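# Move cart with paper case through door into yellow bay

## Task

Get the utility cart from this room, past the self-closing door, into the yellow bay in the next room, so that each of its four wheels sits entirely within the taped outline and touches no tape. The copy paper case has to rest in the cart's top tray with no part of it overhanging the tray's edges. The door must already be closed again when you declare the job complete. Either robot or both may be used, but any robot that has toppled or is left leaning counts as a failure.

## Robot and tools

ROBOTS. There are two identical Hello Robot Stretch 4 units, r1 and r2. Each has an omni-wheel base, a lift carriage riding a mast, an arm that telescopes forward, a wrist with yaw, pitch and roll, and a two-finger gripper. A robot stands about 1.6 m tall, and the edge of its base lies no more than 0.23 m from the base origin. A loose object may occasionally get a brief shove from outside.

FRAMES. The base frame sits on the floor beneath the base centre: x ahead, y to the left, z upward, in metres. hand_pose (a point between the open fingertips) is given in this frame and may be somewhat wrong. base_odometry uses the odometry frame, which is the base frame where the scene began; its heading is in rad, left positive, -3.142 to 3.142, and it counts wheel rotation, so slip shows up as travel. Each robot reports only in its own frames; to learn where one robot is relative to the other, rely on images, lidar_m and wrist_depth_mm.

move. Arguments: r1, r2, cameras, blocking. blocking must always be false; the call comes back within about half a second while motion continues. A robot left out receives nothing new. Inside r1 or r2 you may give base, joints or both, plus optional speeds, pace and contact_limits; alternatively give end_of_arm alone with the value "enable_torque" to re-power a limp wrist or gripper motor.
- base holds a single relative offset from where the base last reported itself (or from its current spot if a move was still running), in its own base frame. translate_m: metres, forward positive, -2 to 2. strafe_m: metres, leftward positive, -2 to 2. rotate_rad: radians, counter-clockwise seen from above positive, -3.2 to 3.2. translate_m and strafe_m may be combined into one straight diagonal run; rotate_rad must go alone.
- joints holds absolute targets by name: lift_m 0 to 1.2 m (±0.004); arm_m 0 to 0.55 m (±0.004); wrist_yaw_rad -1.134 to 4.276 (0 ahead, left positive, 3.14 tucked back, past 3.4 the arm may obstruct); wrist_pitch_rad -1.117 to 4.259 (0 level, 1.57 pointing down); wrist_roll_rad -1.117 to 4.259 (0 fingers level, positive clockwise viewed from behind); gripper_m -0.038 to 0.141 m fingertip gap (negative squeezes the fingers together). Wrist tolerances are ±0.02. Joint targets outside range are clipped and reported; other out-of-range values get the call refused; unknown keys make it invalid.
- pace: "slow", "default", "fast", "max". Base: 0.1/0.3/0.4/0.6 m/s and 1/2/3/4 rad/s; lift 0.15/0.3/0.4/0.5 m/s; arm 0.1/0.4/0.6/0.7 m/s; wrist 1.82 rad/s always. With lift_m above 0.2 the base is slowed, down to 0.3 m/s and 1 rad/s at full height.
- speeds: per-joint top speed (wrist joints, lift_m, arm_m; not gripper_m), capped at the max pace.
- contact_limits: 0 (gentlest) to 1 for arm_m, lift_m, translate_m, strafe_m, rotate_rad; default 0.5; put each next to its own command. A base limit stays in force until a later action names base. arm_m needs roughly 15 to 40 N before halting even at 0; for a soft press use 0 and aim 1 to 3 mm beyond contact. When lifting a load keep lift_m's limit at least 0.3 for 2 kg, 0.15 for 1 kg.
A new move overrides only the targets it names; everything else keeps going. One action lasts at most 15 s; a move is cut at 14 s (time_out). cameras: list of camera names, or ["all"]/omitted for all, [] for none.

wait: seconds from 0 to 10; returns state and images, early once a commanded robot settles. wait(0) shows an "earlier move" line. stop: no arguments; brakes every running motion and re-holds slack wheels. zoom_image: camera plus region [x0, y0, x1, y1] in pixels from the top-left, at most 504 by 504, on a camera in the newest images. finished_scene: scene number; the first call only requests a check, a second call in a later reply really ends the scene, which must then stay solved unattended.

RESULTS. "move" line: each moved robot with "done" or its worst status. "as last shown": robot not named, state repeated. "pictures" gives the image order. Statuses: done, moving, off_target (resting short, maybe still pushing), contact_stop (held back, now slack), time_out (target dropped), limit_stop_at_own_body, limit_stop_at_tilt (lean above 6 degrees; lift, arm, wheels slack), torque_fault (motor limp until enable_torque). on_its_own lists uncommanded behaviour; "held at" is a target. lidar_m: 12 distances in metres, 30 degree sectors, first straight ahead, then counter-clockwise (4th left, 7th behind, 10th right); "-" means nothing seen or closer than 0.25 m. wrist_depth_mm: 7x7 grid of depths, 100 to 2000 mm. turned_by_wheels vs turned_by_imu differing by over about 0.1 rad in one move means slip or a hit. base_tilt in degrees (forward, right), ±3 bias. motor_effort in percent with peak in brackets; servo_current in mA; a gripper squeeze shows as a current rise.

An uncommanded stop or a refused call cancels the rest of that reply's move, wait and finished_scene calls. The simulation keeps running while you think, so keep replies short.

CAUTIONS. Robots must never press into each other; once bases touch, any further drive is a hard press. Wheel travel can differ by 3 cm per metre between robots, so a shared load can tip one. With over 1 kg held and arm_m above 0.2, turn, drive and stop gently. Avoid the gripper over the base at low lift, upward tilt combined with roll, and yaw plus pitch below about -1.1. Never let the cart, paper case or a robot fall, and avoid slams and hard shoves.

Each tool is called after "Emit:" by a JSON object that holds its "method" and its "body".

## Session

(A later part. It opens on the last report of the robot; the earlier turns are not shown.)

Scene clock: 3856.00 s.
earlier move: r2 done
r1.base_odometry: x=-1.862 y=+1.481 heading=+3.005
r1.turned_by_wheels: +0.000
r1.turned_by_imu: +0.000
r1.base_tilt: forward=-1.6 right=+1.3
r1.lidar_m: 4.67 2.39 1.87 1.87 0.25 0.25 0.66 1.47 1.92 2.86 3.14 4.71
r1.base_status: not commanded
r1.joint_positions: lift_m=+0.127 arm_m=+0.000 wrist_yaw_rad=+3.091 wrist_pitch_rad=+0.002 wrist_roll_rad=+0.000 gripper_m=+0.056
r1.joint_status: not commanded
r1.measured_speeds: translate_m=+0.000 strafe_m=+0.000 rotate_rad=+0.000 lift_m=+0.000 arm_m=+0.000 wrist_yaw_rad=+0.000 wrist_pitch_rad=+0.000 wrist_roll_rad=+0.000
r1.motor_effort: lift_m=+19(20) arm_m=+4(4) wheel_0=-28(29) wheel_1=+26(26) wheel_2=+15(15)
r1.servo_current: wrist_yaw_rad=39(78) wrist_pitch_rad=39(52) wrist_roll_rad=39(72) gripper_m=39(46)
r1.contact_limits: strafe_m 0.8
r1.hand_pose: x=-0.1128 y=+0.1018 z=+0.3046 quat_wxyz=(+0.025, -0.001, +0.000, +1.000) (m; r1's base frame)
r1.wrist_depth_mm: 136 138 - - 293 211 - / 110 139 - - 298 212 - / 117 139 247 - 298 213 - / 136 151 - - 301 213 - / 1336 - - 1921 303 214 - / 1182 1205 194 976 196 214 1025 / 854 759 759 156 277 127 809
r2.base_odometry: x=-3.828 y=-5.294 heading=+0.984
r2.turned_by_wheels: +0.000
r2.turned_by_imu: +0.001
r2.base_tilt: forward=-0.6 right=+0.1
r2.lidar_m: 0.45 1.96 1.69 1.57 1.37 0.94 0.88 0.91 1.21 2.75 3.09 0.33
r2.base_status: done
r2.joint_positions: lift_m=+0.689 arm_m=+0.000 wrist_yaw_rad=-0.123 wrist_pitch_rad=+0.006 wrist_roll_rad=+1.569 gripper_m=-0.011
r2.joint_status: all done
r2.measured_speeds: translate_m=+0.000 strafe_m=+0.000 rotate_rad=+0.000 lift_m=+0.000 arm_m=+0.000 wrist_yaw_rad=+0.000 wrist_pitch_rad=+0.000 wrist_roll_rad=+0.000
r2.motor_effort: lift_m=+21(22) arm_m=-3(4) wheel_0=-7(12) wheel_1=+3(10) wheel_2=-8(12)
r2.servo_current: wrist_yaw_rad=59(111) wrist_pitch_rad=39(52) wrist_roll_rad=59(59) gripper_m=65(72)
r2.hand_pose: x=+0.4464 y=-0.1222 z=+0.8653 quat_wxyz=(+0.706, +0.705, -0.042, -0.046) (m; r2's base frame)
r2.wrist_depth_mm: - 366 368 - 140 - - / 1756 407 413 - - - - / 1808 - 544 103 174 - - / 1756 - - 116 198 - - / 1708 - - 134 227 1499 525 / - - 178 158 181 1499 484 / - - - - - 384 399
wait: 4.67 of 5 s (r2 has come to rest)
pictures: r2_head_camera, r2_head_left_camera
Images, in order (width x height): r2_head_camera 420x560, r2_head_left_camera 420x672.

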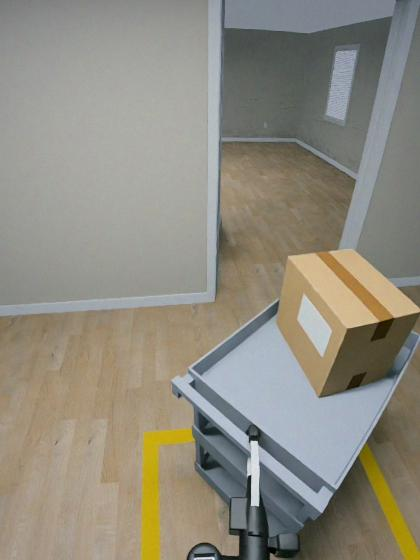

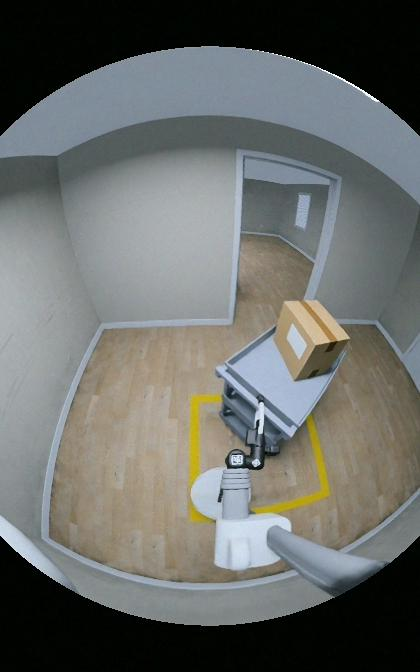

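Emit:
{"method": "move", "body": {"blocking": false, "r2": {"base": {"translate_m": -0.286, "strafe_m": 0.279}, "pace": "slow"}, "cameras": []}}

Emit:
{"method": "wait", "body": {"seconds": 6, "cameras": ["r2_head_camera", "r2_head_left_camera", "r2_head_right_camera"]}}

Emit:
{"method": "zoom_image", "body": {"camera": "r2_head_left_camera", "region": [170, 340, 370, 540]}}

Scene clock: 3879.70 s.
move: r2 moving
r1.base_odometry: x=-1.862 y=+1.481 heading=+3.005
r1.turned_by_wheels: +0.000
r1.turned_by_imu: +0.000
r1.base_tilt: forward=-1.6 right=+1.3
r1.lidar_m: 4.68 2.36 1.89 1.87 0.25 0.25 0.69 1.47 1.91 2.84 3.13 4.72
r1.base_status: not commanded
r1.joint_positions: lift_m=+0.127 arm_m=+0.000 wrist_yaw_rad=+3.091 wrist_pitch_rad=+0.002 wrist_roll_rad=+0.000 gripper_m=+0.056
r1.joint_status: not commanded
r1.measured_speeds: translate_m=+0.000 strafe_m=+0.000 rotate_rad=+0.000 lift_m=+0.000 arm_m=+0.000 wrist_yaw_rad=+0.000 wrist_pitch_rad=+0.000 wrist_roll_rad=+0.000
r1.motor_effort: lift_m=+19(20) arm_m=+4(4) wheel_0=-28(29) wheel_1=+26(26) wheel_2=+15(15)
r1.servo_current: wrist_yaw_rad=52(65) wrist_pitch_rad=46(46) wrist_roll_rad=52(59) gripper_m=39(46)
r1.contact_limits: strafe_m 0.8
r1.hand_pose: x=-0.1128 y=+0.1018 z=+0.3046 quat_wxyz=(+0.025, -0.001, +0.000, +1.000) (m; r1's base frame)
r1.wrist_depth_mm: 136 138 - - 293 211 - / 110 139 - - 297 212 - / 117 139 255 - 297 212 - / 136 150 - - 301 213 - / 1336 - - 1983 301 215 - / 1182 1205 195 976 197 214 1042 / 842 750 759 155 276 128 809
r2.base_odometry: x=-3.840 y=-5.296 heading=+0.984
r2.turned_by_wheels: +0.000
r2.turned_by_imu: +0.000
r2.base_tilt: forward=-0.7 right=+0.1
r2.lidar_m: 0.46 1.96 1.69 1.54 1.39 0.95 0.86 0.90 1.21 2.71 3.09 0.32
r2.base_status: translate_m moving; strafe_m moving
r2.joint_positions: lift_m=+0.689 arm_m=+0.000 wrist_yaw_rad=-0.123 wrist_pitch_rad=+0.006 wrist_roll_rad=+1.569 gripper_m=-0.011
r2.joint_status: not commanded
r2.measured_speeds: translate_m=-0.036 strafe_m=+0.035 rotate_rad=-0.001 lift_m=+0.000 arm_m=+0.000 wrist_yaw_rad=+0.000 wrist_pitch_rad=+0.000 wrist_roll_rad=+0.000
r2.motor_effort: lift_m=+21(21) arm_m=-3(4) wheel_0=-9(14) wheel_1=+4(5) wheel_2=+9(9)
r2.servo_current: wrist_yaw_rad=52(52) wrist_pitch_rad=39(52) wrist_roll_rad=46(59) gripper_m=65(72)
r2.hand_pose: x=+0.4464 y=-0.1222 z=+0.8653 quat_wxyz=(+0.706, +0.705, -0.042, -0.046) (m; r2's base frame)
r2.wrist_depth_mm: - 364 368 - 141 - - / 1863 410 413 - - - - / 1756 - 549 105 175 - - / 1708 - - 116 202 - - / 1661 - - 135 228 1499 525 / - - 178 159 181 1499 480 / - - - - - 387 399
pictures: none
No camera images: "cameras" was empty.

Scene clock: 3884.43 s.
earlier move: r2 done
r1.base_odometry: x=-1.862 y=+1.481 heading=+3.005
r1.turned_by_wheels: +0.000
r1.turned_by_imu: +0.000
r1.base_tilt: forward=-1.6 right=+1.3
r1.lidar_m: 4.64 2.37 1.88 1.87 0.25 0.25 0.68 1.50 1.89 2.86 3.11 4.71
r1.base_status: not commanded
r1.joint_positions: lift_m=+0.127 arm_m=+0.000 wrist_yaw_rad=+3.091 wrist_pitch_rad=+0.002 wrist_roll_rad=+0.000 gripper_m=+0.056
r1.joint_status: not commanded
r1.measured_speeds: translate_m=+0.000 strafe_m=+0.000 rotate_rad=+0.000 lift_m=+0.000 arm_m=+0.000 wrist_yaw_rad=+0.000 wrist_pitch_rad=+0.000 wrist_roll_rad=+0.000
r1.motor_effort: lift_m=+20(20) arm_m=+4(5) wheel_0=-29(29) wheel_1=+26(26) wheel_2=+15(15)
r1.servo_current: wrist_yaw_rad=46(72) wrist_pitch_rad=39(52) wrist_roll_rad=39(65) gripper_m=39(52)
r1.contact_limits: strafe_m 0.8
r1.hand_pose: x=-0.1128 y=+0.1018 z=+0.3046 quat_wxyz=(+0.025, -0.001, +0.000, +1.000) (m; r1's base frame)
r1.wrist_depth_mm: 136 138 - - 294 212 - / 110 138 - - 297 213 - / 117 138 254 - 298 213 - / 136 150 - - 301 214 - / 1308 - - 1921 303 214 - / 1182 1182 195 946 196 213 1025 / 842 759 750 156 277 127 820
r2.base_odometry: x=-4.218 y=-5.378 heading=+0.985
r2.turned_by_wheels: +0.001
r2.turned_by_imu: +0.001
r2.base_tilt: forward=-0.7 right=+0.1
r2.lidar_m: 0.46 1.99 1.36 1.27 0.99 0.70 0.62 0.64 0.86 1.95 3.38 0.34
r2.base_status: done
r2.joint_positions: lift_m=+0.689 arm_m=+0.000 wrist_yaw_rad=-0.122 wrist_pitch_rad=+0.006 wrist_roll_rad=+1.569 gripper_m=-0.011
r2.joint_status: not commanded
r2.measured_speeds: translate_m=+0.000 strafe_m=+0.000 rotate_rad=+0.000 lift_m=+0.000 arm_m=+0.000 wrist_yaw_rad=+0.000 wrist_pitch_rad=+0.000 wrist_roll_rad=+0.000
r2.motor_effort: lift_m=+21(22) arm_m=-3(4) wheel_0=-3(15) wheel_1=+6(7) wheel_2=+7(11)
r2.servo_current: wrist_yaw_rad=26(65) wrist_pitch_rad=46(52) wrist_roll_rad=46(65) gripper_m=59(72)
r2.hand_pose: x=+0.4465 y=-0.1219 z=+0.8653 quat_wxyz=(+0.706, +0.705, -0.041, -0.045) (m; r2's base frame)
r2.wrist_depth_mm: - 389 389 - 146 - - / - 392 399 - 161 - - / - - 508 108 178 - - / - - - 122 199 - - / - - - 141 225 1708 - / - - 182 160 182 1618 480 / - - - - - 384 442
wait: 4.73 of 6 s (r2 has come to rest)
pictures: r2_head_camera, r2_head_left_camera, r2_head_right_camera
Images, in order (width x height): r2_head_camera 420x560, r2_head_left_camera 420x672, r2_head_right_camera 420x672.

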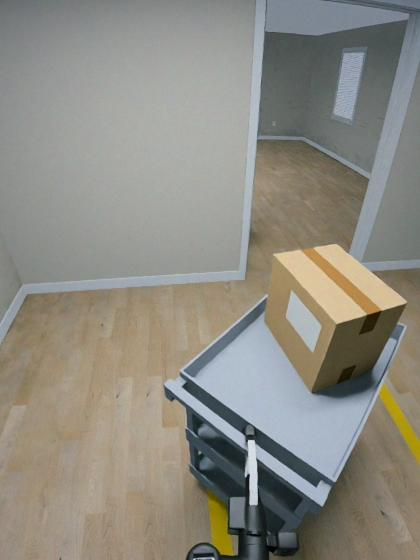

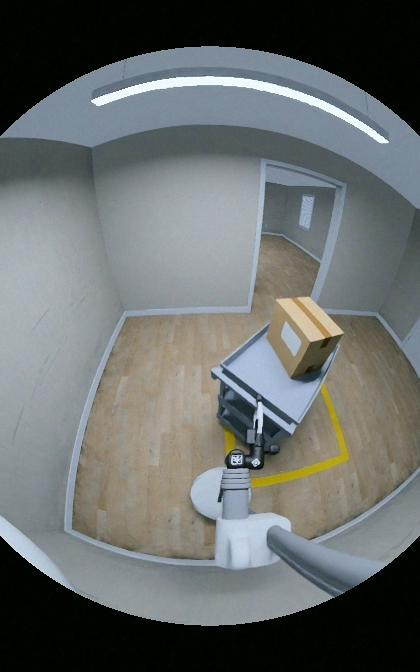

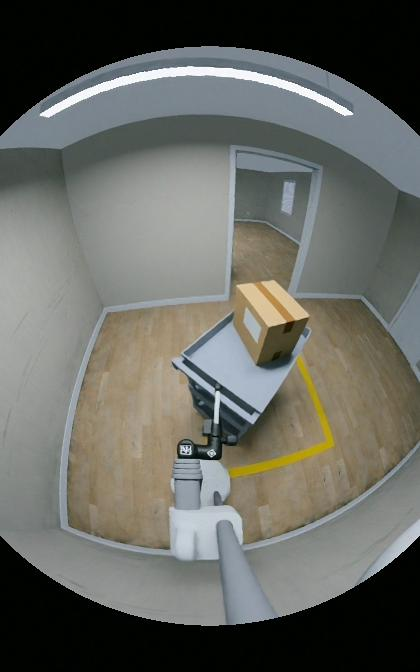

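Scaled by 2.520 from the camera's 420x672 image, which has a finer 600x960 frame.

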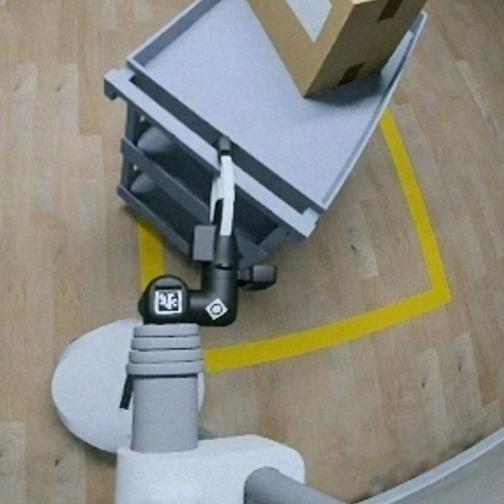

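Emit:
{"method": "move", "body": {"blocking": false, "r2": {"base": {"translate_m": -0.117, "strafe_m": -0.231}, "pace": "slow"}, "cameras": []}}

Emit:
{"method": "wait", "body": {"seconds": 5, "cameras": ["r2_head_camera", "r2_head_left_camera"]}}

Emit:
{"method": "zoom_image", "body": {"camera": "r2_head_left_camera", "region": [150, 340, 350, 540]}}

Scene clock: 3916.97 s.
move: r2 moving
r1.base_odometry: x=-1.862 y=+1.481 heading=+3.005
r1.turned_by_wheels: +0.000
r1.turned_by_imu: +0.000
r1.base_tilt: forward=-1.6 right=+1.3
r1.lidar_m: 4.66 2.33 1.88 1.89 0.25 0.25 0.67 1.47 1.88 2.85 3.16 4.70
r1.base_status: not commanded
r1.joint_positions: lift_m=+0.127 arm_m=+0.000 wrist_yaw_rad=+3.091 wrist_pitch_rad=+0.002 wrist_roll_rad=+0.000 gripper_m=+0.056
r1.joint_status: not commanded
r1.measured_speeds: translate_m=+0.000 strafe_m=+0.000 rotate_rad=+0.000 lift_m=+0.000 arm_m=+0.000 wrist_yaw_rad=+0.000 wrist_pitch_rad=+0.000 wrist_roll_rad=+0.000
r1.motor_effort: lift_m=+19(20) arm_m=+4(4) wheel_0=-28(29) wheel_1=+26(26) wheel_2=+15(15)
r1.servo_current: wrist_yaw_rad=52(65) wrist_pitch_rad=39(46) wrist_roll_rad=39(59) gripper_m=39(46)
r1.contact_limits: strafe_m 0.8
r1.hand_pose: x=-0.1128 y=+0.1018 z=+0.3046 quat_wxyz=(+0.025, -0.001, +0.000, +1.000) (m; r1's base frame)
r1.wrist_depth_mm: 136 138 - - 294 212 - / 110 138 - - 298 213 - / 117 139 255 - 301 213 - / 136 150 - - 303 214 - / 1336 - - 1921 303 215 - / 1182 1160 195 960 196 215 1025 / 842 759 759 156 277 128 820
r2.base_odometry: x=-4.212 y=-5.388 heading=+0.986
r2.turned_by_wheels: +0.001
r2.turned_by_imu: +0.001
r2.base_tilt: forward=-0.7 right=+0.1
r2.lidar_m: 0.45 2.01 1.38 1.28 0.98 0.67 0.61 0.63 0.83 1.94 3.36 0.35
r2.base_status: translate_m moving; strafe_m moving
r2.joint_positions: lift_m=+0.689 arm_m=+0.000 wrist_yaw_rad=-0.120 wrist_pitch_rad=+0.006 wrist_roll_rad=+1.569 gripper_m=-0.011
r2.joint_status: not commanded
r2.measured_speeds: translate_m=-0.023 strafe_m=-0.044 rotate_rad=+0.003 lift_m=+0.000 arm_m=+0.000 wrist_yaw_rad=+0.000 wrist_pitch_rad=+0.000 wrist_roll_rad=+0.000
r2.motor_effort: lift_m=+21(22) arm_m=-4(4) wheel_0=+6(11) wheel_1=-9(10) wheel_2=+10(11)
r2.servo_current: wrist_yaw_rad=39(52) wrist_pitch_rad=46(52) wrist_roll_rad=52(52) gripper_m=65(65)
r2.hand_pose: x=+0.4468 y=-0.1213 z=+0.8653 quat_wxyz=(+0.706, +0.705, -0.040, -0.044) (m; r2's base frame)
r2.wrist_depth_mm: - 392 389 - 146 - - / - 389 394 - 160 - - / - - 504 109 178 - - / - - 661 122 199 - - / - - - 141 226 1708 - / - - 183 159 182 1618 480 / - - - - - 389 439
pictures: none
No camera images: "cameras" was empty.

Scene clock: 3920.33 s.
earlier move: r2 done
r1.base_odometry: x=-1.862 y=+1.481 heading=+3.005
r1.turned_by_wheels: +0.000
r1.turned_by_imu: +0.000
r1.base_tilt: forward=-1.6 right=+1.3
r1.lidar_m: 4.67 2.39 1.90 1.88 0.25 0.27 0.65 1.47 1.91 2.84 3.13 4.70
r1.base_status: not commanded
r1.joint_positions: lift_m=+0.127 arm_m=+0.000 wrist_yaw_rad=+3.091 wrist_pitch_rad=+0.002 wrist_roll_rad=+0.000 gripper_m=+0.056
r1.joint_status: not commanded
r1.measured_speeds: translate_m=+0.000 strafe_m=+0.000 rotate_rad=+0.000 lift_m=+0.000 arm_m=+0.000 wrist_yaw_rad=+0.000 wrist_pitch_rad=+0.000 wrist_roll_rad=+0.000
r1.motor_effort: lift_m=+20(20) arm_m=+4(4) wheel_0=-28(29) wheel_1=+26(26) wheel_2=+15(15)
r1.servo_current: wrist_yaw_rad=39(72) wrist_pitch_rad=46(52) wrist_roll_rad=52(72) gripper_m=46(52)
r1.contact_limits: strafe_m 0.8
r1.hand_pose: x=-0.1128 y=+0.1018 z=+0.3046 quat_wxyz=(+0.025, -0.001, +0.000, +1.000) (m; r1's base frame)
r1.wrist_depth_mm: 136 138 - - 293 211 - / 110 138 - - 297 212 - / 117 139 256 - 298 213 - / 136 151 - - 303 214 - / 1336 - - 1921 303 214 - / 1182 1205 194 960 196 215 1042 / 831 759 741 156 277 128 820
r2.base_odometry: x=-4.090 y=-5.603 heading=+0.985
r2.turned_by_wheels: +0.000
r2.turned_by_imu: +0.001
r2.base_tilt: forward=-0.7 right=+0.1
r2.lidar_m: 0.42 2.29 1.59 1.51 0.77 0.54 0.46 0.49 0.67 1.52 3.29 0.40
r2.base_status: done
r2.joint_positions: lift_m=+0.689 arm_m=+0.000 wrist_yaw_rad=-0.118 wrist_pitch_rad=+0.006 wrist_roll_rad=+1.569 gripper_m=-0.011
r2.joint_status: not commanded
r2.measured_speeds: translate_m=+0.000 strafe_m=+0.000 rotate_rad=+0.000 lift_m=+0.000 arm_m=+0.000 wrist_yaw_rad=+0.000 wrist_pitch_rad=+0.000 wrist_roll_rad=+0.000
r2.motor_effort: lift_m=+21(22) arm_m=-3(4) wheel_0=+8(13) wheel_1=-4(10) wheel_2=+5(12)
r2.servo_current: wrist_yaw_rad=46(65) wrist_pitch_rad=46(52) wrist_roll_rad=39(59) gripper_m=65(72)
r2.hand_pose: x=+0.4470 y=-0.1207 z=+0.8653 quat_wxyz=(+0.707, +0.705, -0.040, -0.044) (m; r2's base frame)
r2.wrist_depth_mm: - - - 139 193 715 - / - - 517 144 202 759 - / - 466 452 150 211 - - / - - 492 158 220 - - / - - 591 165 231 - - / - - - 173 182 1708 - / - 126 - - - 1499 496
wait: 3.37 of 5 s (r2 has come to rest)
pictures: r2_head_camera, r2_head_left_camera
Images, in order (width x height): r2_head_camera 420x560, r2_head_left_camera 420x672.

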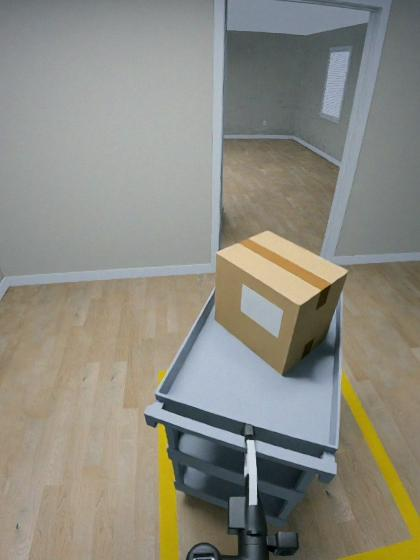

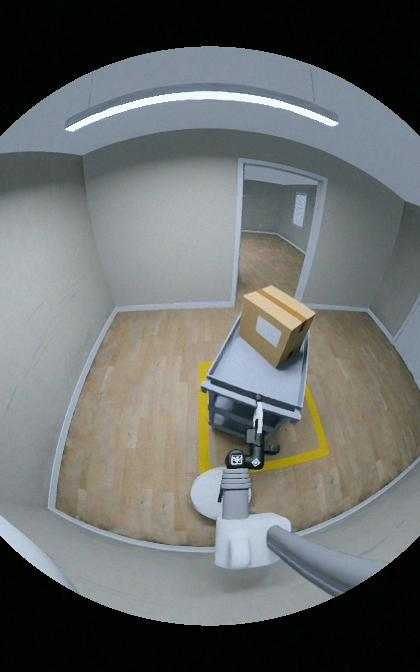

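Scaled by 2.520 from the camera's 420x672 image, which has a finer 600x960 frame.

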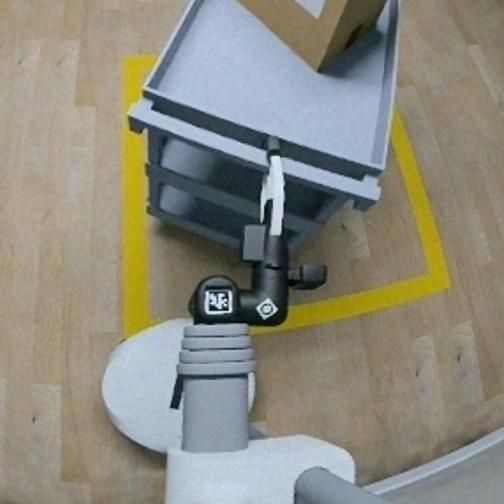

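Emit:
{"method": "move", "body": {"blocking": false, "r2": {"base": {"translate_m": -0.046, "strafe_m": -0.282}, "pace": "slow"}, "cameras": []}}

Emit:
{"method": "wait", "body": {"seconds": 5, "cameras": ["r2_head_camera", "r2_head_left_camera", "r2_head_right_camera"]}}

Emit:
{"method": "zoom_image", "body": {"camera": "r2_head_left_camera", "region": [120, 330, 320, 530]}}

Emit:
{"method": "zoom_image", "body": {"camera": "r2_head_right_camera", "region": [100, 330, 300, 530]}}

Scene clock: 3940.23 s.
move: r2 moving
r1.base_odometry: x=-1.862 y=+1.481 heading=+3.005
r1.turned_by_wheels: +0.000
r1.turned_by_imu: +0.000
r1.base_tilt: forward=-1.6 right=+1.3
r1.lidar_m: 4.67 2.35 1.90 1.87 0.25 0.25 0.62 1.46 1.90 2.85 3.15 4.72
r1.base_status: not commanded
r1.joint_positions: lift_m=+0.127 arm_m=+0.000 wrist_yaw_rad=+3.091 wrist_pitch_rad=+0.002 wrist_roll_rad=+0.000 gripper_m=+0.056
r1.joint_status: not commanded
r1.measured_speeds: translate_m=+0.000 strafe_m=+0.000 rotate_rad=+0.000 lift_m=+0.000 arm_m=+0.000 wrist_yaw_rad=+0.000 wrist_pitch_rad=+0.000 wrist_roll_rad=+0.000
r1.motor_effort: lift_m=+20(20) arm_m=+4(4) wheel_0=-28(29) wheel_1=+26(26) wheel_2=+15(15)
r1.servo_current: wrist_yaw_rad=46(78) wrist_pitch_rad=46(46) wrist_roll_rad=59(59) gripper_m=46(46)
r1.contact_limits: strafe_m 0.8
r1.hand_pose: x=-0.1128 y=+0.1018 z=+0.3046 quat_wxyz=(+0.025, -0.001, +0.000, +1.000) (m; r1's base frame)
r1.wrist_depth_mm: 136 138 - - 293 212 - / 110 138 - - 300 213 - / 117 139 255 - 300 213 - / 136 150 - - 301 214 - / 1366 - - 1983 303 215 - / 1182 1182 195 960 196 213 1025 / 842 759 750 156 277 127 809
r2.base_odometry: x=-4.080 y=-5.612 heading=+0.986
r2.turned_by_wheels: +0.001
r2.turned_by_imu: +0.001
r2.base_tilt: forward=-0.7 right=+0.1
r2.lidar_m: 0.39 0.50 1.60 1.49 0.75 0.50 0.48 0.50 0.66 1.54 3.30 0.39
r2.base_status: translate_m moving; strafe_m moving
r2.joint_positions: lift_m=+0.689 arm_m=+0.000 wrist_yaw_rad=-0.118 wrist_pitch_rad=+0.006 wrist_roll_rad=+1.569 gripper_m=-0.011
r2.joint_status: not commanded
r2.measured_speeds: translate_m=-0.008 strafe_m=-0.051 rotate_rad=+0.001 lift_m=+0.000 arm_m=+0.000 wrist_yaw_rad=+0.000 wrist_pitch_rad=+0.000 wrist_roll_rad=+0.000
r2.motor_effort: lift_m=+21(21) arm_m=-4(4) wheel_0=+8(14) wheel_1=-6(8) wheel_2=+6(6)
r2.servo_current: wrist_yaw_rad=52(65) wrist_pitch_rad=46(52) wrist_roll_rad=46(59) gripper_m=59(72)
r2.hand_pose: x=+0.4470 y=-0.1207 z=+0.8653 quat_wxyz=(+0.707, +0.705, -0.040, -0.044) (m; r2's base frame)
r2.wrist_depth_mm: - - - 140 195 691 - / - - 521 146 203 768 - / - 473 445 151 211 - - / - - 488 158 221 - - / - - 591 167 232 - - / - - - 173 182 1808 - / 1983 126 - - - 1499 500
pictures: none
No camera images: "cameras" was empty.

Scene clock: 3943.80 s.
earlier move: r2 done
r1.base_odometry: x=-1.862 y=+1.481 heading=+3.005
r1.turned_by_wheels: +0.000
r1.turned_by_imu: +0.000
r1.base_tilt: forward=-1.5 right=+1.3
r1.lidar_m: 4.66 2.36 1.90 1.87 0.25 0.25 0.67 1.49 1.91 2.87 3.13 4.71
r1.base_status: not commanded
r1.joint_positions: lift_m=+0.127 arm_m=+0.000 wrist_yaw_rad=+3.091 wrist_pitch_rad=+0.002 wrist_roll_rad=+0.000 gripper_m=+0.056
r1.joint_status: not commanded
r1.measured_speeds: translate_m=+0.000 strafe_m=+0.000 rotate_rad=+0.000 lift_m=+0.000 arm_m=+0.000 wrist_yaw_rad=+0.000 wrist_pitch_rad=+0.000 wrist_roll_rad=+0.000
r1.motor_effort: lift_m=+20(20) arm_m=+4(4) wheel_0=-29(29) wheel_1=+26(26) wheel_2=+14(15)
r1.servo_current: wrist_yaw_rad=39(78) wrist_pitch_rad=52(52) wrist_roll_rad=39(65) gripper_m=46(52)
r1.contact_limits: strafe_m 0.8
r1.hand_pose: x=-0.1128 y=+0.1018 z=+0.3046 quat_wxyz=(+0.025, -0.001, +0.000, +1.000) (m; r1's base frame)
r1.wrist_depth_mm: 136 138 - - 296 211 - / 110 138 - - 297 213 - / 117 138 254 - 298 212 - / 136 150 - - 301 214 - / 1336 - - 1863 304 214 - / 1182 1205 194 960 196 213 1042 / 854 759 768 156 276 127 809
r2.base_odometry: x=-3.881 y=-5.796 heading=+0.986
r2.turned_by_wheels: +0.000
r2.turned_by_imu: +0.001
r2.base_tilt: forward=-0.7 right=+0.1
r2.lidar_m: 0.38 0.39 1.90 1.77 0.68 0.46 0.41 0.45 0.58 1.35 3.03 0.43
r2.base_status: done
r2.joint_positions: lift_m=+0.689 arm_m=+0.000 wrist_yaw_rad=-0.118 wrist_pitch_rad=+0.006 wrist_roll_rad=+1.569 gripper_m=-0.011
r2.joint_status: not commanded
r2.measured_speeds: translate_m=+0.000 strafe_m=+0.000 rotate_rad=+0.000 lift_m=+0.000 arm_m=+0.000 wrist_yaw_rad=+0.000 wrist_pitch_rad=+0.000 wrist_roll_rad=+0.000
r2.motor_effort: lift_m=+21(22) arm_m=-4(4) wheel_0=+6(14) wheel_1=-3(8) wheel_2=+7(8)
r2.servo_current: wrist_yaw_rad=46(65) wrist_pitch_rad=46(52) wrist_roll_rad=39(65) gripper_m=65(72)
r2.hand_pose: x=+0.4470 y=-0.1207 z=+0.8653 quat_wxyz=(+0.707, +0.705, -0.040, -0.044) (m; r2's base frame)
r2.wrist_depth_mm: - - - 186 247 259 257 / - - - 183 245 1661 1138 / - - - 181 243 820 - / - - 512 179 241 842 - / - - 477 178 237 831 - / - - 504 177 181 - - / - - 569 - 234 - -
wait: 3.57 of 5 s (r2 has come to rest)
pictures: r2_head_camera, r2_head_left_camera, r2_head_right_camera
Images, in order (width x height): r2_head_camera 420x560, r2_head_left_camera 420x672, r2_head_right_camera 420x672.

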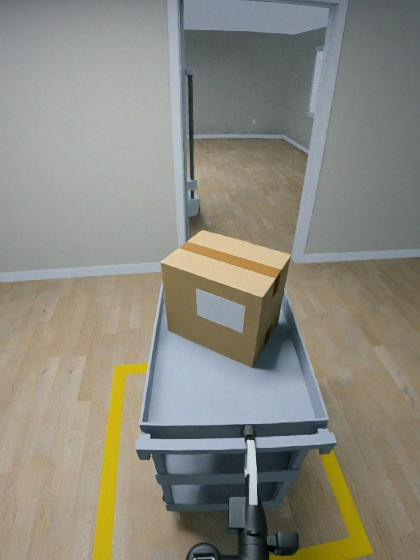

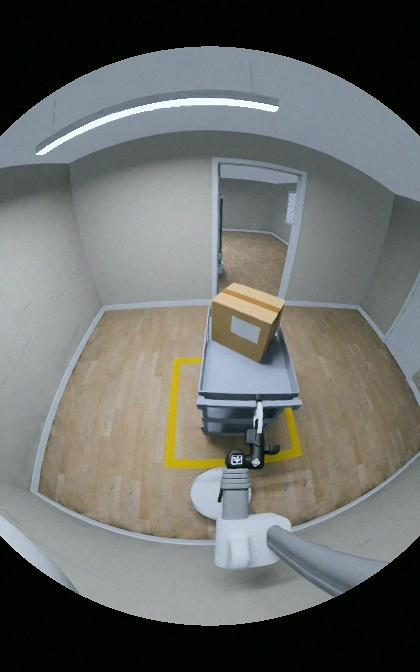

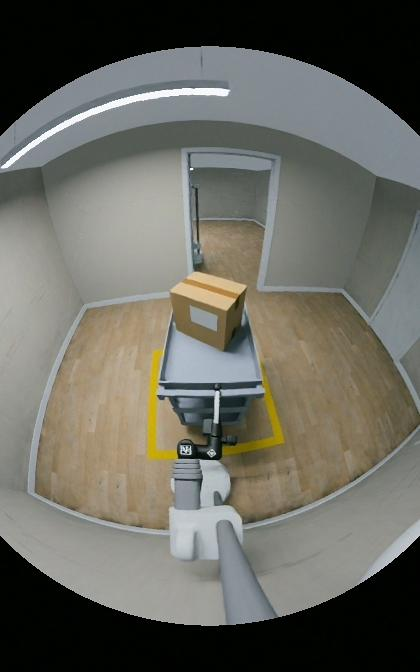

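Scaled by 2.520 from the camera's 420x672 image, which has a finer 600x960 frame.

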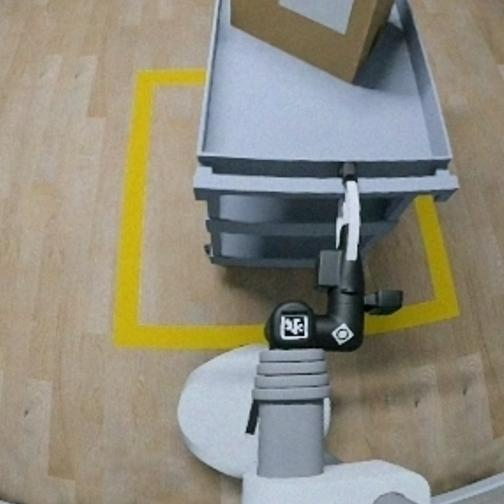

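Scaled by 2.520 from the camera's 420x672 image, which has a finer 600x960 frame.

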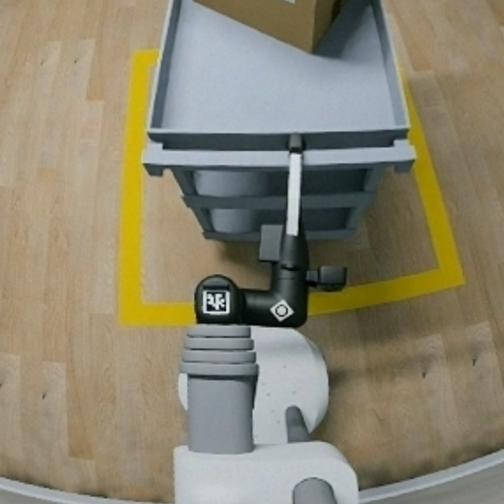

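Emit:
{"method": "move", "body": {"blocking": false, "r2": {"joints": {"gripper_m": 0.07}}, "cameras": []}}

Emit:
{"method": "wait", "body": {"seconds": 3, "cameras": ["r2_head_camera", "r2_wrist_camera"]}}

Scene clock: 3978.23 s.
move: r2 moving
r1.base_odometry: x=-1.862 y=+1.481 heading=+3.005
r1.turned_by_wheels: +0.000
r1.turned_by_imu: +0.000
r1.base_tilt: forward=-1.6 right=+1.3
r1.lidar_m: 4.66 2.36 1.88 1.88 0.25 0.26 0.66 1.50 1.90 2.85 3.12 4.72
r1.base_status: not commanded
r1.joint_positions: lift_m=+0.127 arm_m=+0.000 wrist_yaw_rad=+3.091 wrist_pitch_rad=+0.002 wrist_roll_rad=+0.000 gripper_m=+0.056
r1.joint_status: not commanded
r1.measured_speeds: translate_m=+0.000 strafe_m=+0.000 rotate_rad=+0.000 lift_m=+0.000 arm_m=+0.000 wrist_yaw_rad=+0.000 wrist_pitch_rad=+0.000 wrist_roll_rad=+0.000
r1.motor_effort: lift_m=+19(20) arm_m=+4(4) wheel_0=-28(29) wheel_1=+26(26) wheel_2=+15(15)
r1.servo_current: wrist_yaw_rad=46(72) wrist_pitch_rad=39(52) wrist_roll_rad=52(65) gripper_m=39(39)
r1.contact_limits: strafe_m 0.8
r1.hand_pose: x=-0.1128 y=+0.1018 z=+0.3046 quat_wxyz=(+0.025, -0.001, +0.000, +1.000) (m; r1's base frame)
r1.wrist_depth_mm: 136 138 - - 293 211 - / 110 138 - - 297 212 - / 116 138 255 - 300 213 - / 136 150 - - 300 213 - / 1336 - - 1921 304 214 - / 1182 1205 195 960 198 214 1008 / 842 750 750 156 277 127 809
r2.base_odometry: x=-3.881 y=-5.796 heading=+0.986
r2.turned_by_wheels: +0.000
r2.turned_by_imu: +0.000
r2.base_tilt: forward=-0.7 right=+0.1
r2.lidar_m: 0.40 0.41 1.90 1.78 0.66 0.46 0.40 0.44 0.59 1.36 3.00 0.43
r2.base_status: not commanded
r2.joint_positions: lift_m=+0.689 arm_m=+0.000 wrist_yaw_rad=-0.119 wrist_pitch_rad=+0.006 wrist_roll_rad=+1.569 gripper_m=+0.011
r2.joint_status: gripper_m moving
r2.measured_speeds: translate_m=+0.000 strafe_m=+0.000 rotate_rad=+0.000 lift_m=+0.000 arm_m=+0.000 wrist_yaw_rad=-0.003 wrist_pitch_rad=+0.000 wrist_roll_rad=+0.000
r2.motor_effort: lift_m=+21(21) arm_m=-4(4) wheel_0=+7(7) wheel_1=-3(4) wheel_2=+6(7)
r2.servo_current: wrist_yaw_rad=46(59) wrist_pitch_rad=46(52) wrist_roll_rad=52(52) gripper_m=111(111)
r2.hand_pose: x=+0.4469 y=-0.1210 z=+0.8653 quat_wxyz=(+0.706, +0.705, -0.040, -0.044) (m; r2's base frame)
r2.wrist_depth_mm: - - - 190 253 260 260 / - - - 188 249 1708 1255 / - - - 186 246 831 - / - - 525 183 243 842 - / - - 480 182 241 831 - / - - 504 180 185 - - / - - 147 - 236 - -
pictures: none
No camera images: "cameras" was empty.

Scene clock: 3979.30 s.
earlier move: r2 done
r1.base_odometry: x=-1.862 y=+1.481 heading=+3.005
r1.turned_by_wheels: +0.000
r1.turned_by_imu: +0.000
r1.base_tilt: forward=-1.5 right=+1.3
r1.lidar_m: 4.66 2.35 1.91 1.88 0.25 0.26 0.68 1.51 1.90 2.84 3.11 4.70
r1.base_status: not commanded
r1.joint_positions: lift_m=+0.127 arm_m=+0.000 wrist_yaw_rad=+3.091 wrist_pitch_rad=+0.002 wrist_roll_rad=+0.000 gripper_m=+0.056
r1.joint_status: not commanded
r1.measured_speeds: translate_m=+0.000 strafe_m=+0.000 rotate_rad=+0.000 lift_m=+0.000 arm_m=+0.000 wrist_yaw_rad=+0.000 wrist_pitch_rad=+0.000 wrist_roll_rad=+0.000
r1.motor_effort: lift_m=+20(20) arm_m=+4(4) wheel_0=-29(29) wheel_1=+26(26) wheel_2=+15(15)
r1.servo_current: wrist_yaw_rad=52(72) wrist_pitch_rad=39(52) wrist_roll_rad=52(65) gripper_m=39(46)
r1.contact_limits: strafe_m 0.8
r1.hand_pose: x=-0.1128 y=+0.1018 z=+0.3046 quat_wxyz=(+0.025, -0.001, +0.000, +1.000) (m; r1's base frame)
r1.wrist_depth_mm: 136 138 - - 294 212 - / 110 138 - - 297 213 - / 117 139 253 - 300 213 - / 136 150 - - 301 213 - / 1336 - - 1983 304 215 - / 1160 1182 195 960 196 215 1060 / 854 759 759 156 276 128 809
r2.base_odometry: x=-3.881 y=-5.796 heading=+0.986
r2.turned_by_wheels: +0.000
r2.turned_by_imu: +0.000
r2.base_tilt: forward=-0.7 right=+0.0
r2.lidar_m: 0.39 0.42 1.89 1.77 0.68 0.44 0.41 0.44 0.60 1.37 3.01 0.43
r2.base_status: not commanded
r2.joint_positions: lift_m=+0.689 arm_m=+0.000 wrist_yaw_rad=-0.119 wrist_pitch_rad=+0.006 wrist_roll_rad=+1.569 gripper_m=+0.070
r2.joint_status: all done
r2.measured_speeds: translate_m=+0.000 strafe_m=+0.000 rotate_rad=+0.000 lift_m=+0.000 arm_m=+0.000 wrist_yaw_rad=+0.000 wrist_pitch_rad=+0.000 wrist_roll_rad=+0.000
r2.motor_effort: lift_m=+21(22) arm_m=-4(4) wheel_0=+6(7) wheel_1=-3(4) wheel_2=+5(7)
r2.servo_current: wrist_yaw_rad=39(59) wrist_pitch_rad=46(52) wrist_roll_rad=46(59) gripper_m=46(117)
r2.hand_pose: x=+0.4468 y=-0.1211 z=+0.8653 quat_wxyz=(+0.706, +0.705, -0.040, -0.044) (m; r2's base frame)
r2.wrist_depth_mm: - - - 192 255 262 262 / - - - 190 251 1708 1182 / - - - 187 249 831 - / - - 530 185 245 854 - / - - 480 183 242 820 - / - - 504 181 187 - - / - - - - 236 - -
wait: 1.07 of 3 s (r2 has come to rest)
pictures: r2_head_camera, r2_wrist_camera
Images, in order (width x height): r2_head_camera 420x560, r2_wrist_camera 616x392.

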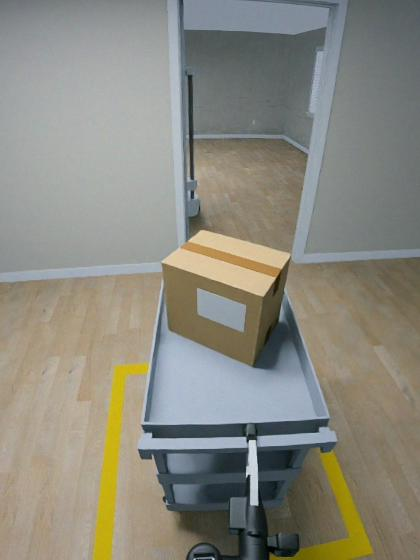

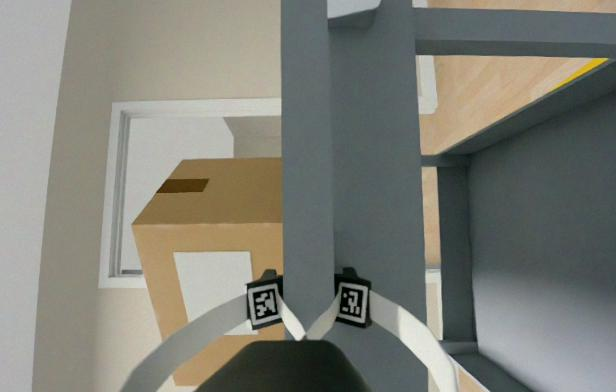

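Emit:
{"method": "move", "body": {"blocking": false, "r2": {"base": {"translate_m": -0.1}, "pace": "slow", "contact_limits": {"translate_m": 0.3}}, "cameras": []}}

Emit:
{"method": "wait", "body": {"seconds": 4, "cameras": ["r2_head_camera", "r2_wrist_camera", "r2_head_left_camera"]}}

Scene clock: 3990.47 s.
move: r2 moving
r1.base_odometry: x=-1.862 y=+1.481 heading=+3.005
r1.turned_by_wheels: +0.000
r1.turned_by_imu: +0.000
r1.base_tilt: forward=-1.6 right=+1.3
r1.lidar_m: 4.67 2.37 1.89 1.87 0.25 0.25 0.66 1.50 1.91 2.86 3.13 4.72
r1.base_status: not commanded
r1.joint_positions: lift_m=+0.127 arm_m=+0.000 wrist_yaw_rad=+3.091 wrist_pitch_rad=+0.002 wrist_roll_rad=+0.000 gripper_m=+0.056
r1.joint_status: not commanded
r1.measured_speeds: translate_m=+0.000 strafe_m=+0.000 rotate_rad=+0.000 lift_m=+0.000 arm_m=+0.000 wrist_yaw_rad=+0.000 wrist_pitch_rad=+0.000 wrist_roll_rad=+0.000
r1.motor_effort: lift_m=+20(20) arm_m=+4(4) wheel_0=-29(29) wheel_1=+26(26) wheel_2=+15(15)
r1.servo_current: wrist_yaw_rad=52(59) wrist_pitch_rad=39(46) wrist_roll_rad=52(65) gripper_m=39(39)
r1.contact_limits: strafe_m 0.8
r1.hand_pose: x=-0.1128 y=+0.1018 z=+0.3046 quat_wxyz=(+0.025, -0.001, +0.000, +1.000) (m; r1's base frame)
r1.wrist_depth_mm: 136 138 - - 294 212 - / 110 138 - - 297 212 - / 117 139 255 - 298 213 - / 136 150 - - 301 213 - / 1366 - - 1921 300 214 - / 1205 1205 195 960 197 214 1025 / 842 750 768 155 277 128 809
r2.base_odometry: x=-3.887 y=-5.807 heading=+0.986
r2.turned_by_wheels: +0.000
r2.turned_by_imu: +0.000
r2.base_tilt: forward=-0.7 right=+0.1
r2.lidar_m: 0.40 0.40 1.86 1.78 0.65 0.43 0.40 0.42 0.54 1.31 3.01 0.43
r2.base_status: translate_m moving
r2.joint_positions: lift_m=+0.689 arm_m=+0.000 wrist_yaw_rad=-0.120 wrist_pitch_rad=+0.005 wrist_roll_rad=+1.569 gripper_m=+0.070
r2.joint_status: not commanded
r2.measured_speeds: translate_m=-0.048 strafe_m=+0.000 rotate_rad=+0.000 lift_m=+0.000 arm_m=+0.000 wrist_yaw_rad=+0.000 wrist_pitch_rad=+0.000 wrist_roll_rad=+0.000
r2.motor_effort: lift_m=+19(21) arm_m=-3(4) wheel_0=-4(7) wheel_1=-7(7) wheel_2=+8(9)
r2.servo_current: wrist_yaw_rad=39(59) wrist_pitch_rad=39(52) wrist_roll_rad=52(52) gripper_m=52(52)
r2.contact_limits: translate_m 0.3
r2.hand_pose: x=+0.4467 y=-0.1214 z=+0.8658 quat_wxyz=(+0.706, +0.705, -0.041, -0.044) (m; r2's base frame)
r2.wrist_depth_mm: - - - 229 264 271 272 / - - - 199 259 1708 1182 / - - - 197 257 1576 - / - - 535 195 254 866 - / - - 480 193 251 842 - / - - 190 190 190 - - / - - 580 - 246 - -
pictures: none
No camera images: "cameras" was empty.

Scene clock: 3992.23 s.
earlier move: r2 done
r1.base_odometry: x=-1.862 y=+1.481 heading=+3.005
r1.turned_by_wheels: +0.000
r1.turned_by_imu: +0.000
r1.base_tilt: forward=-1.6 right=+1.3
r1.lidar_m: 4.67 2.34 1.89 1.89 0.25 0.25 0.64 1.49 1.93 2.86 3.08 4.71
r1.base_status: not commanded
r1.joint_positions: lift_m=+0.127 arm_m=+0.000 wrist_yaw_rad=+3.091 wrist_pitch_rad=+0.002 wrist_roll_rad=+0.000 gripper_m=+0.056
r1.joint_status: not commanded
r1.measured_speeds: translate_m=+0.000 strafe_m=+0.000 rotate_rad=+0.000 lift_m=+0.000 arm_m=+0.000 wrist_yaw_rad=+0.000 wrist_pitch_rad=+0.000 wrist_roll_rad=+0.000
r1.motor_effort: lift_m=+20(20) arm_m=+4(4) wheel_0=-29(29) wheel_1=+26(26) wheel_2=+15(15)
r1.servo_current: wrist_yaw_rad=46(65) wrist_pitch_rad=39(46) wrist_roll_rad=52(72) gripper_m=39(46)
r1.contact_limits: strafe_m 0.8
r1.hand_pose: x=-0.1128 y=+0.1018 z=+0.3046 quat_wxyz=(+0.025, -0.001, +0.000, +1.000) (m; r1's base frame)
r1.wrist_depth_mm: 136 138 - - 291 212 - / 110 139 - - 297 211 - / 117 139 255 - 300 213 - / 136 150 - - 301 214 - / 1308 - - 1983 303 214 - / 1182 1229 195 946 196 213 1025 / 854 750 759 156 277 127 820
r2.base_odometry: x=-3.936 y=-5.880 heading=+0.986
r2.turned_by_wheels: +0.000
r2.turned_by_imu: +0.000
r2.base_tilt: forward=-0.7 right=+0.1
r2.lidar_m: 0.46 0.53 1.86 1.77 0.51 0.35 0.32 0.33 0.43 1.05 3.03 0.53
r2.base_status: done
r2.joint_positions: lift_m=+0.689 arm_m=+0.000 wrist_yaw_rad=-0.120 wrist_pitch_rad=+0.005 wrist_roll_rad=+1.569 gripper_m=+0.070
r2.joint_status: not commanded
r2.measured_speeds: translate_m=+0.000 strafe_m=+0.000 rotate_rad=+0.000 lift_m=+0.000 arm_m=+0.000 wrist_yaw_rad=+0.000 wrist_pitch_rad=+0.000 wrist_roll_rad=+0.000
r2.motor_effort: lift_m=+19(21) arm_m=-4(4) wheel_0=-3(9) wheel_1=-4(8) wheel_2=+5(10)
r2.servo_current: wrist_yaw_rad=39(65) wrist_pitch_rad=46(52) wrist_roll_rad=52(59) gripper_m=52(59)
r2.contact_limits: translate_m 0.3
r2.hand_pose: x=+0.4467 y=-0.1214 z=+0.8658 quat_wxyz=(+0.706, +0.705, -0.041, -0.044) (m; r2's base frame)
r2.wrist_depth_mm: - - - - - 1708 1182 / - - - 347 355 375 373 / - - - 343 347 1618 - / - - 640 342 342 931 - / - - 574 340 340 931 - / - - 190 277 190 - - / - - - - - - -
wait: 1.77 of 4 s (r2 has come to rest)
pictures: r2_head_camera, r2_head_left_camera, r2_wrist_camera
Images, in order (width x height): r2_head_camera 420x560, r2_head_left_camera 420x672, r2_wrist_camera 616x392.

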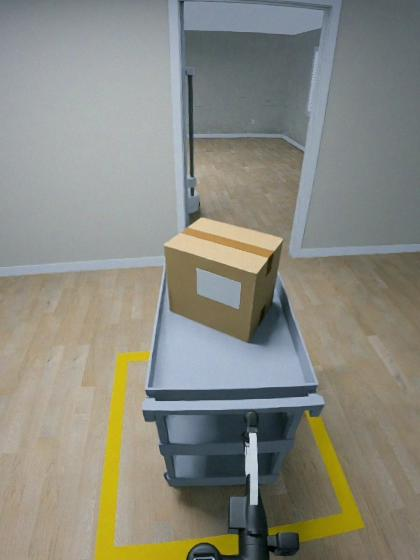

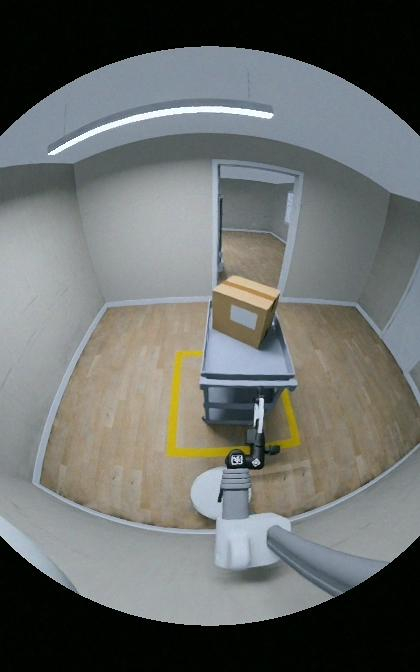

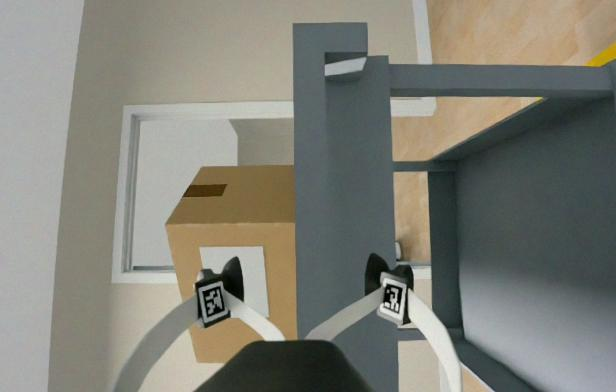

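Emit:
{"method": "zoom_image", "body": {"camera": "r2_head_left_camera", "region": [150, 270, 330, 480]}}

Emit:
{"method": "zoom_image", "body": {"camera": "r2_head_camera", "region": [80, 330, 380, 560]}}

Scaled by 2.400 from the camera's 420x672 image, which has a finer 600x960 frame.

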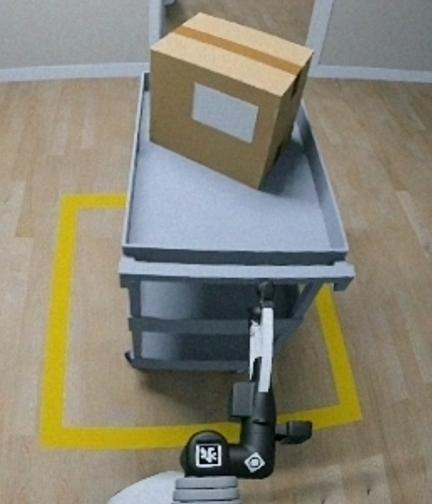

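Scaled by 1.680 from the camera's 420x560 image, which has a finer 1200x1600 frame.

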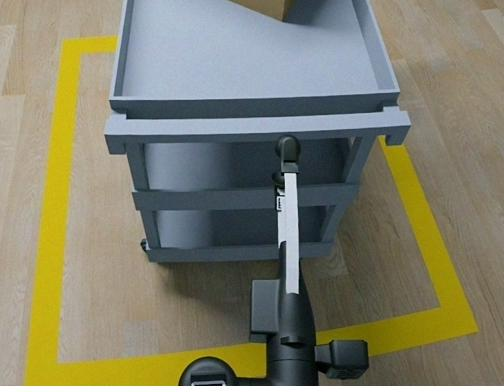

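Emit:
{"method": "move", "body": {"blocking": false, "r2": {"base": {"strafe_m": 0.85, "translate_m": 0.0}, "pace": "default"}, "cameras": []}}

Emit:
{"method": "wait", "body": {"seconds": 5, "cameras": ["r2_head_camera", "r2_head_left_camera", "r2_head_right_camera"]}}

Emit:
{"method": "zoom_image", "body": {"camera": "r2_head_right_camera", "region": [220, 260, 420, 500]}}

Scene clock: 4017.17 s.
move: r2 moving
r1.base_odometry: x=-1.862 y=+1.481 heading=+3.005
r1.turned_by_wheels: +0.000
r1.turned_by_imu: +0.000
r1.base_tilt: forward=-1.6 right=+1.3
r1.lidar_m: 4.66 2.37 1.90 1.87 0.25 0.26 0.66 1.48 1.90 2.85 3.15 4.71
r1.base_status: not commanded
r1.joint_positions: lift_m=+0.127 arm_m=+0.000 wrist_yaw_rad=+3.091 wrist_pitch_rad=+0.002 wrist_roll_rad=+0.000 gripper_m=+0.056
r1.joint_status: not commanded
r1.measured_speeds: translate_m=+0.000 strafe_m=+0.000 rotate_rad=+0.000 lift_m=+0.000 arm_m=+0.000 wrist_yaw_rad=+0.000 wrist_pitch_rad=+0.000 wrist_roll_rad=+0.000
r1.motor_effort: lift_m=+20(20) arm_m=+4(4) wheel_0=-28(29) wheel_1=+26(26) wheel_2=+15(15)
r1.servo_current: wrist_yaw_rad=46(59) wrist_pitch_rad=39(46) wrist_roll_rad=52(59) gripper_m=39(46)
r1.contact_limits: strafe_m 0.8
r1.hand_pose: x=-0.1128 y=+0.1018 z=+0.3046 quat_wxyz=(+0.025, -0.001, +0.000, +1.000) (m; r1's base frame)
r1.wrist_depth_mm: 136 138 - - 294 213 - / 110 139 - - 297 213 - / 117 139 255 - 300 213 - / 136 150 - - 301 214 - / 1336 - - 1983 304 214 - / 1205 1205 195 960 196 214 1042 / 866 759 759 156 278 128 820
r2.base_odometry: x=-3.966 y=-5.860 heading=+0.986
r2.turned_by_wheels: +0.000
r2.turned_by_imu: +0.001
r2.base_tilt: forward=-0.6 right=+0.1
r2.lidar_m: 0.48 2.55 1.85 1.73 0.53 0.37 0.33 0.34 0.43 1.05 3.08 0.50
r2.base_status: translate_m moving; strafe_m moving
r2.joint_positions: lift_m=+0.689 arm_m=+0.000 wrist_yaw_rad=-0.120 wrist_pitch_rad=+0.005 wrist_roll_rad=+1.569 gripper_m=+0.070
r2.joint_status: not commanded
r2.measured_speeds: translate_m=-0.001 strafe_m=+0.139 rotate_rad=+0.008 lift_m=+0.000 arm_m=+0.000 wrist_yaw_rad=+0.000 wrist_pitch_rad=+0.000 wrist_roll_rad=+0.000
r2.motor_effort: lift_m=+19(19) arm_m=-3(4) wheel_0=-12(12) wheel_1=+10(12) wheel_2=+1(3)
r2.servo_current: wrist_yaw_rad=46(52) wrist_pitch_rad=39(46) wrist_roll_rad=46(59) gripper_m=46(59)
r2.hand_pose: x=+0.4467 y=-0.1214 z=+0.8658 quat_wxyz=(+0.706, +0.705, -0.041, -0.044) (m; r2's base frame)
r2.wrist_depth_mm: - - - 296 362 1397 1138 / - - - 351 359 1708 387 / - - - 345 349 904 - / - - 597 343 343 946 - / - - 591 338 340 917 - / - - 190 277 190 - - / - - - - - - -
pictures: none
No camera images: "cameras" was empty.

Scene clock: 4020.83 s.
earlier move: r2 done
r1.base_odometry: x=-1.862 y=+1.481 heading=+3.005
r1.turned_by_wheels: +0.000
r1.turned_by_imu: +0.000
r1.base_tilt: forward=-1.6 right=+1.3
r1.lidar_m: 4.67 2.34 1.90 1.88 0.25 0.25 0.66 1.49 1.89 2.85 3.11 4.71
r1.base_status: not commanded
r1.joint_positions: lift_m=+0.127 arm_m=+0.000 wrist_yaw_rad=+3.091 wrist_pitch_rad=+0.002 wrist_roll_rad=+0.000 gripper_m=+0.056
r1.joint_status: not commanded
r1.measured_speeds: translate_m=+0.000 strafe_m=+0.000 rotate_rad=+0.000 lift_m=+0.000 arm_m=+0.000 wrist_yaw_rad=+0.000 wrist_pitch_rad=+0.000 wrist_roll_rad=+0.000
r1.motor_effort: lift_m=+20(20) arm_m=+4(4) wheel_0=-29(29) wheel_1=+26(26) wheel_2=+15(15)
r1.servo_current: wrist_yaw_rad=39(78) wrist_pitch_rad=39(52) wrist_roll_rad=46(65) gripper_m=39(52)
r1.contact_limits: strafe_m 0.8
r1.hand_pose: x=-0.1128 y=+0.1018 z=+0.3046 quat_wxyz=(+0.025, -0.001, +0.000, +1.000) (m; r1's base frame)
r1.wrist_depth_mm: 135 138 - - 291 211 - / 110 138 - - 298 212 - / 117 139 255 - 298 213 - / 136 150 - - 301 214 - / 1336 - - 1921 303 214 - / 1182 1205 195 960 196 214 1042 / 854 750 750 156 277 128 809
r2.base_odometry: x=-4.645 y=-5.410 heading=+0.986
r2.turned_by_wheels: +0.000
r2.turned_by_imu: +0.001
r2.base_tilt: forward=-0.7 right=+0.0
r2.lidar_m: 2.41 1.45 0.99 0.92 0.60 0.42 0.38 0.39 0.54 1.22 0.88 0.98
r2.base_status: done
r2.joint_positions: lift_m=+0.689 arm_m=+0.000 wrist_yaw_rad=-0.120 wrist_pitch_rad=+0.005 wrist_roll_rad=+1.569 gripper_m=+0.070
r2.joint_status: not commanded
r2.measured_speeds: translate_m=+0.000 strafe_m=+0.000 rotate_rad=+0.000 lift_m=+0.000 arm_m=+0.000 wrist_yaw_rad=+0.000 wrist_pitch_rad=+0.000 wrist_roll_rad=+0.000
r2.motor_effort: lift_m=+19(19) arm_m=-4(4) wheel_0=+0(13) wheel_1=+1(12) wheel_2=+0(3)
r2.servo_current: wrist_yaw_rad=46(59) wrist_pitch_rad=46(59) wrist_roll_rad=39(59) gripper_m=52(59)
r2.hand_pose: x=+0.4467 y=-0.1214 z=+0.8658 quat_wxyz=(+0.706, +0.705, -0.041, -0.044) (m; r2's base frame)
r2.wrist_depth_mm: - - - - - 1661 1205 / - - - - - 1661 1182 / - - - - - 1708 1205 / - - - - - 1708 1205 / - - - - - 1756 1205 / - - 190 - 190 1618 1205 / - - - - - 1756 1205
wait: 3.67 of 5 s (r2 has come to rest)
pictures: r2_head_camera, r2_head_left_camera, r2_head_right_camera
Images, in order (width x height): r2_head_camera 420x560, r2_head_left_camera 420x672, r2_head_right_camera 420x672.

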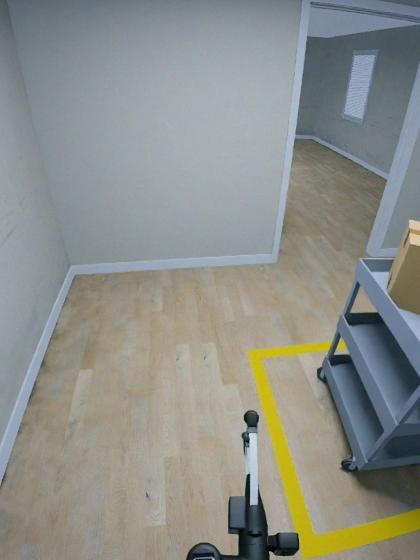

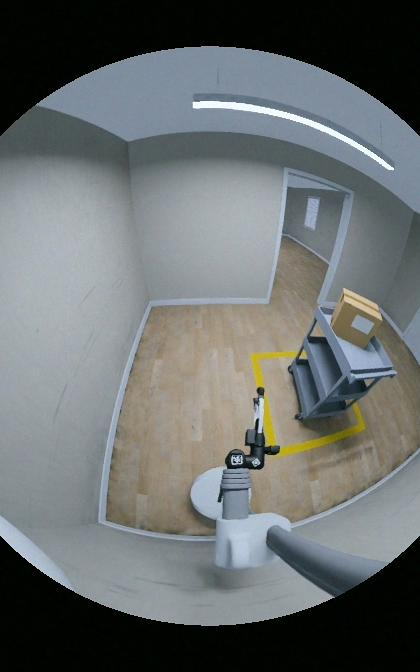

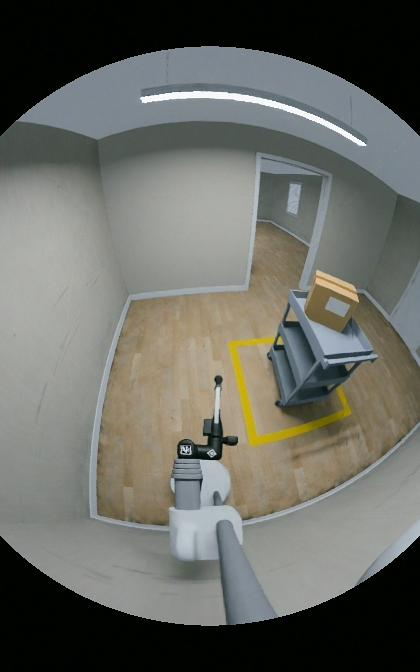

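Scaled by 2.100 from the camera's 420x672 image, which has a finer 600x960 frame.

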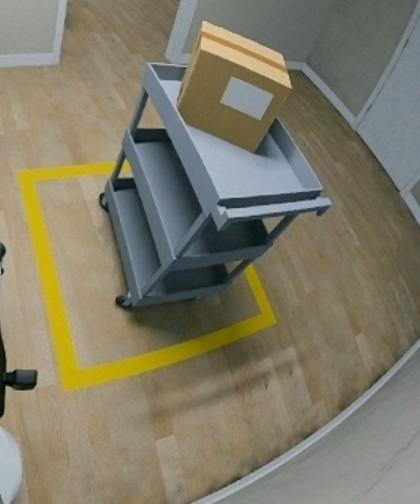

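Emit:
{"method": "zoom_image", "body": {"camera": "r2_head_right_camera", "region": [225, 320, 325, 450]}}

Emit:
{"method": "zoom_image", "body": {"camera": "r2_head_camera", "region": [230, 240, 420, 560]}}

Emit:
{"method": "zoom_image", "body": {"camera": "r2_head_left_camera", "region": [235, 270, 405, 470]}}

Scaled by 3.877 from the camera's 420x672 image, which has a finer 600x960 frame.

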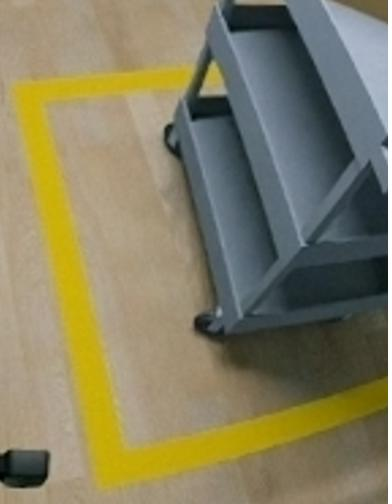

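Scaled by 1.575 from the camera's 420x560 image, which has a finer 1200x1600 frame.

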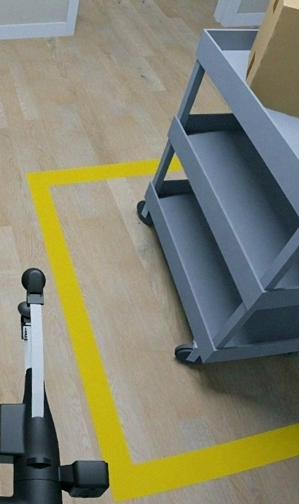

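Scaled by 2.520 from the camera's 420x672 image, which has a finer 600x960 frame.

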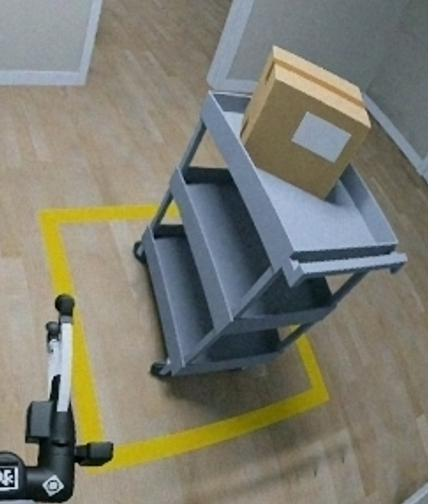

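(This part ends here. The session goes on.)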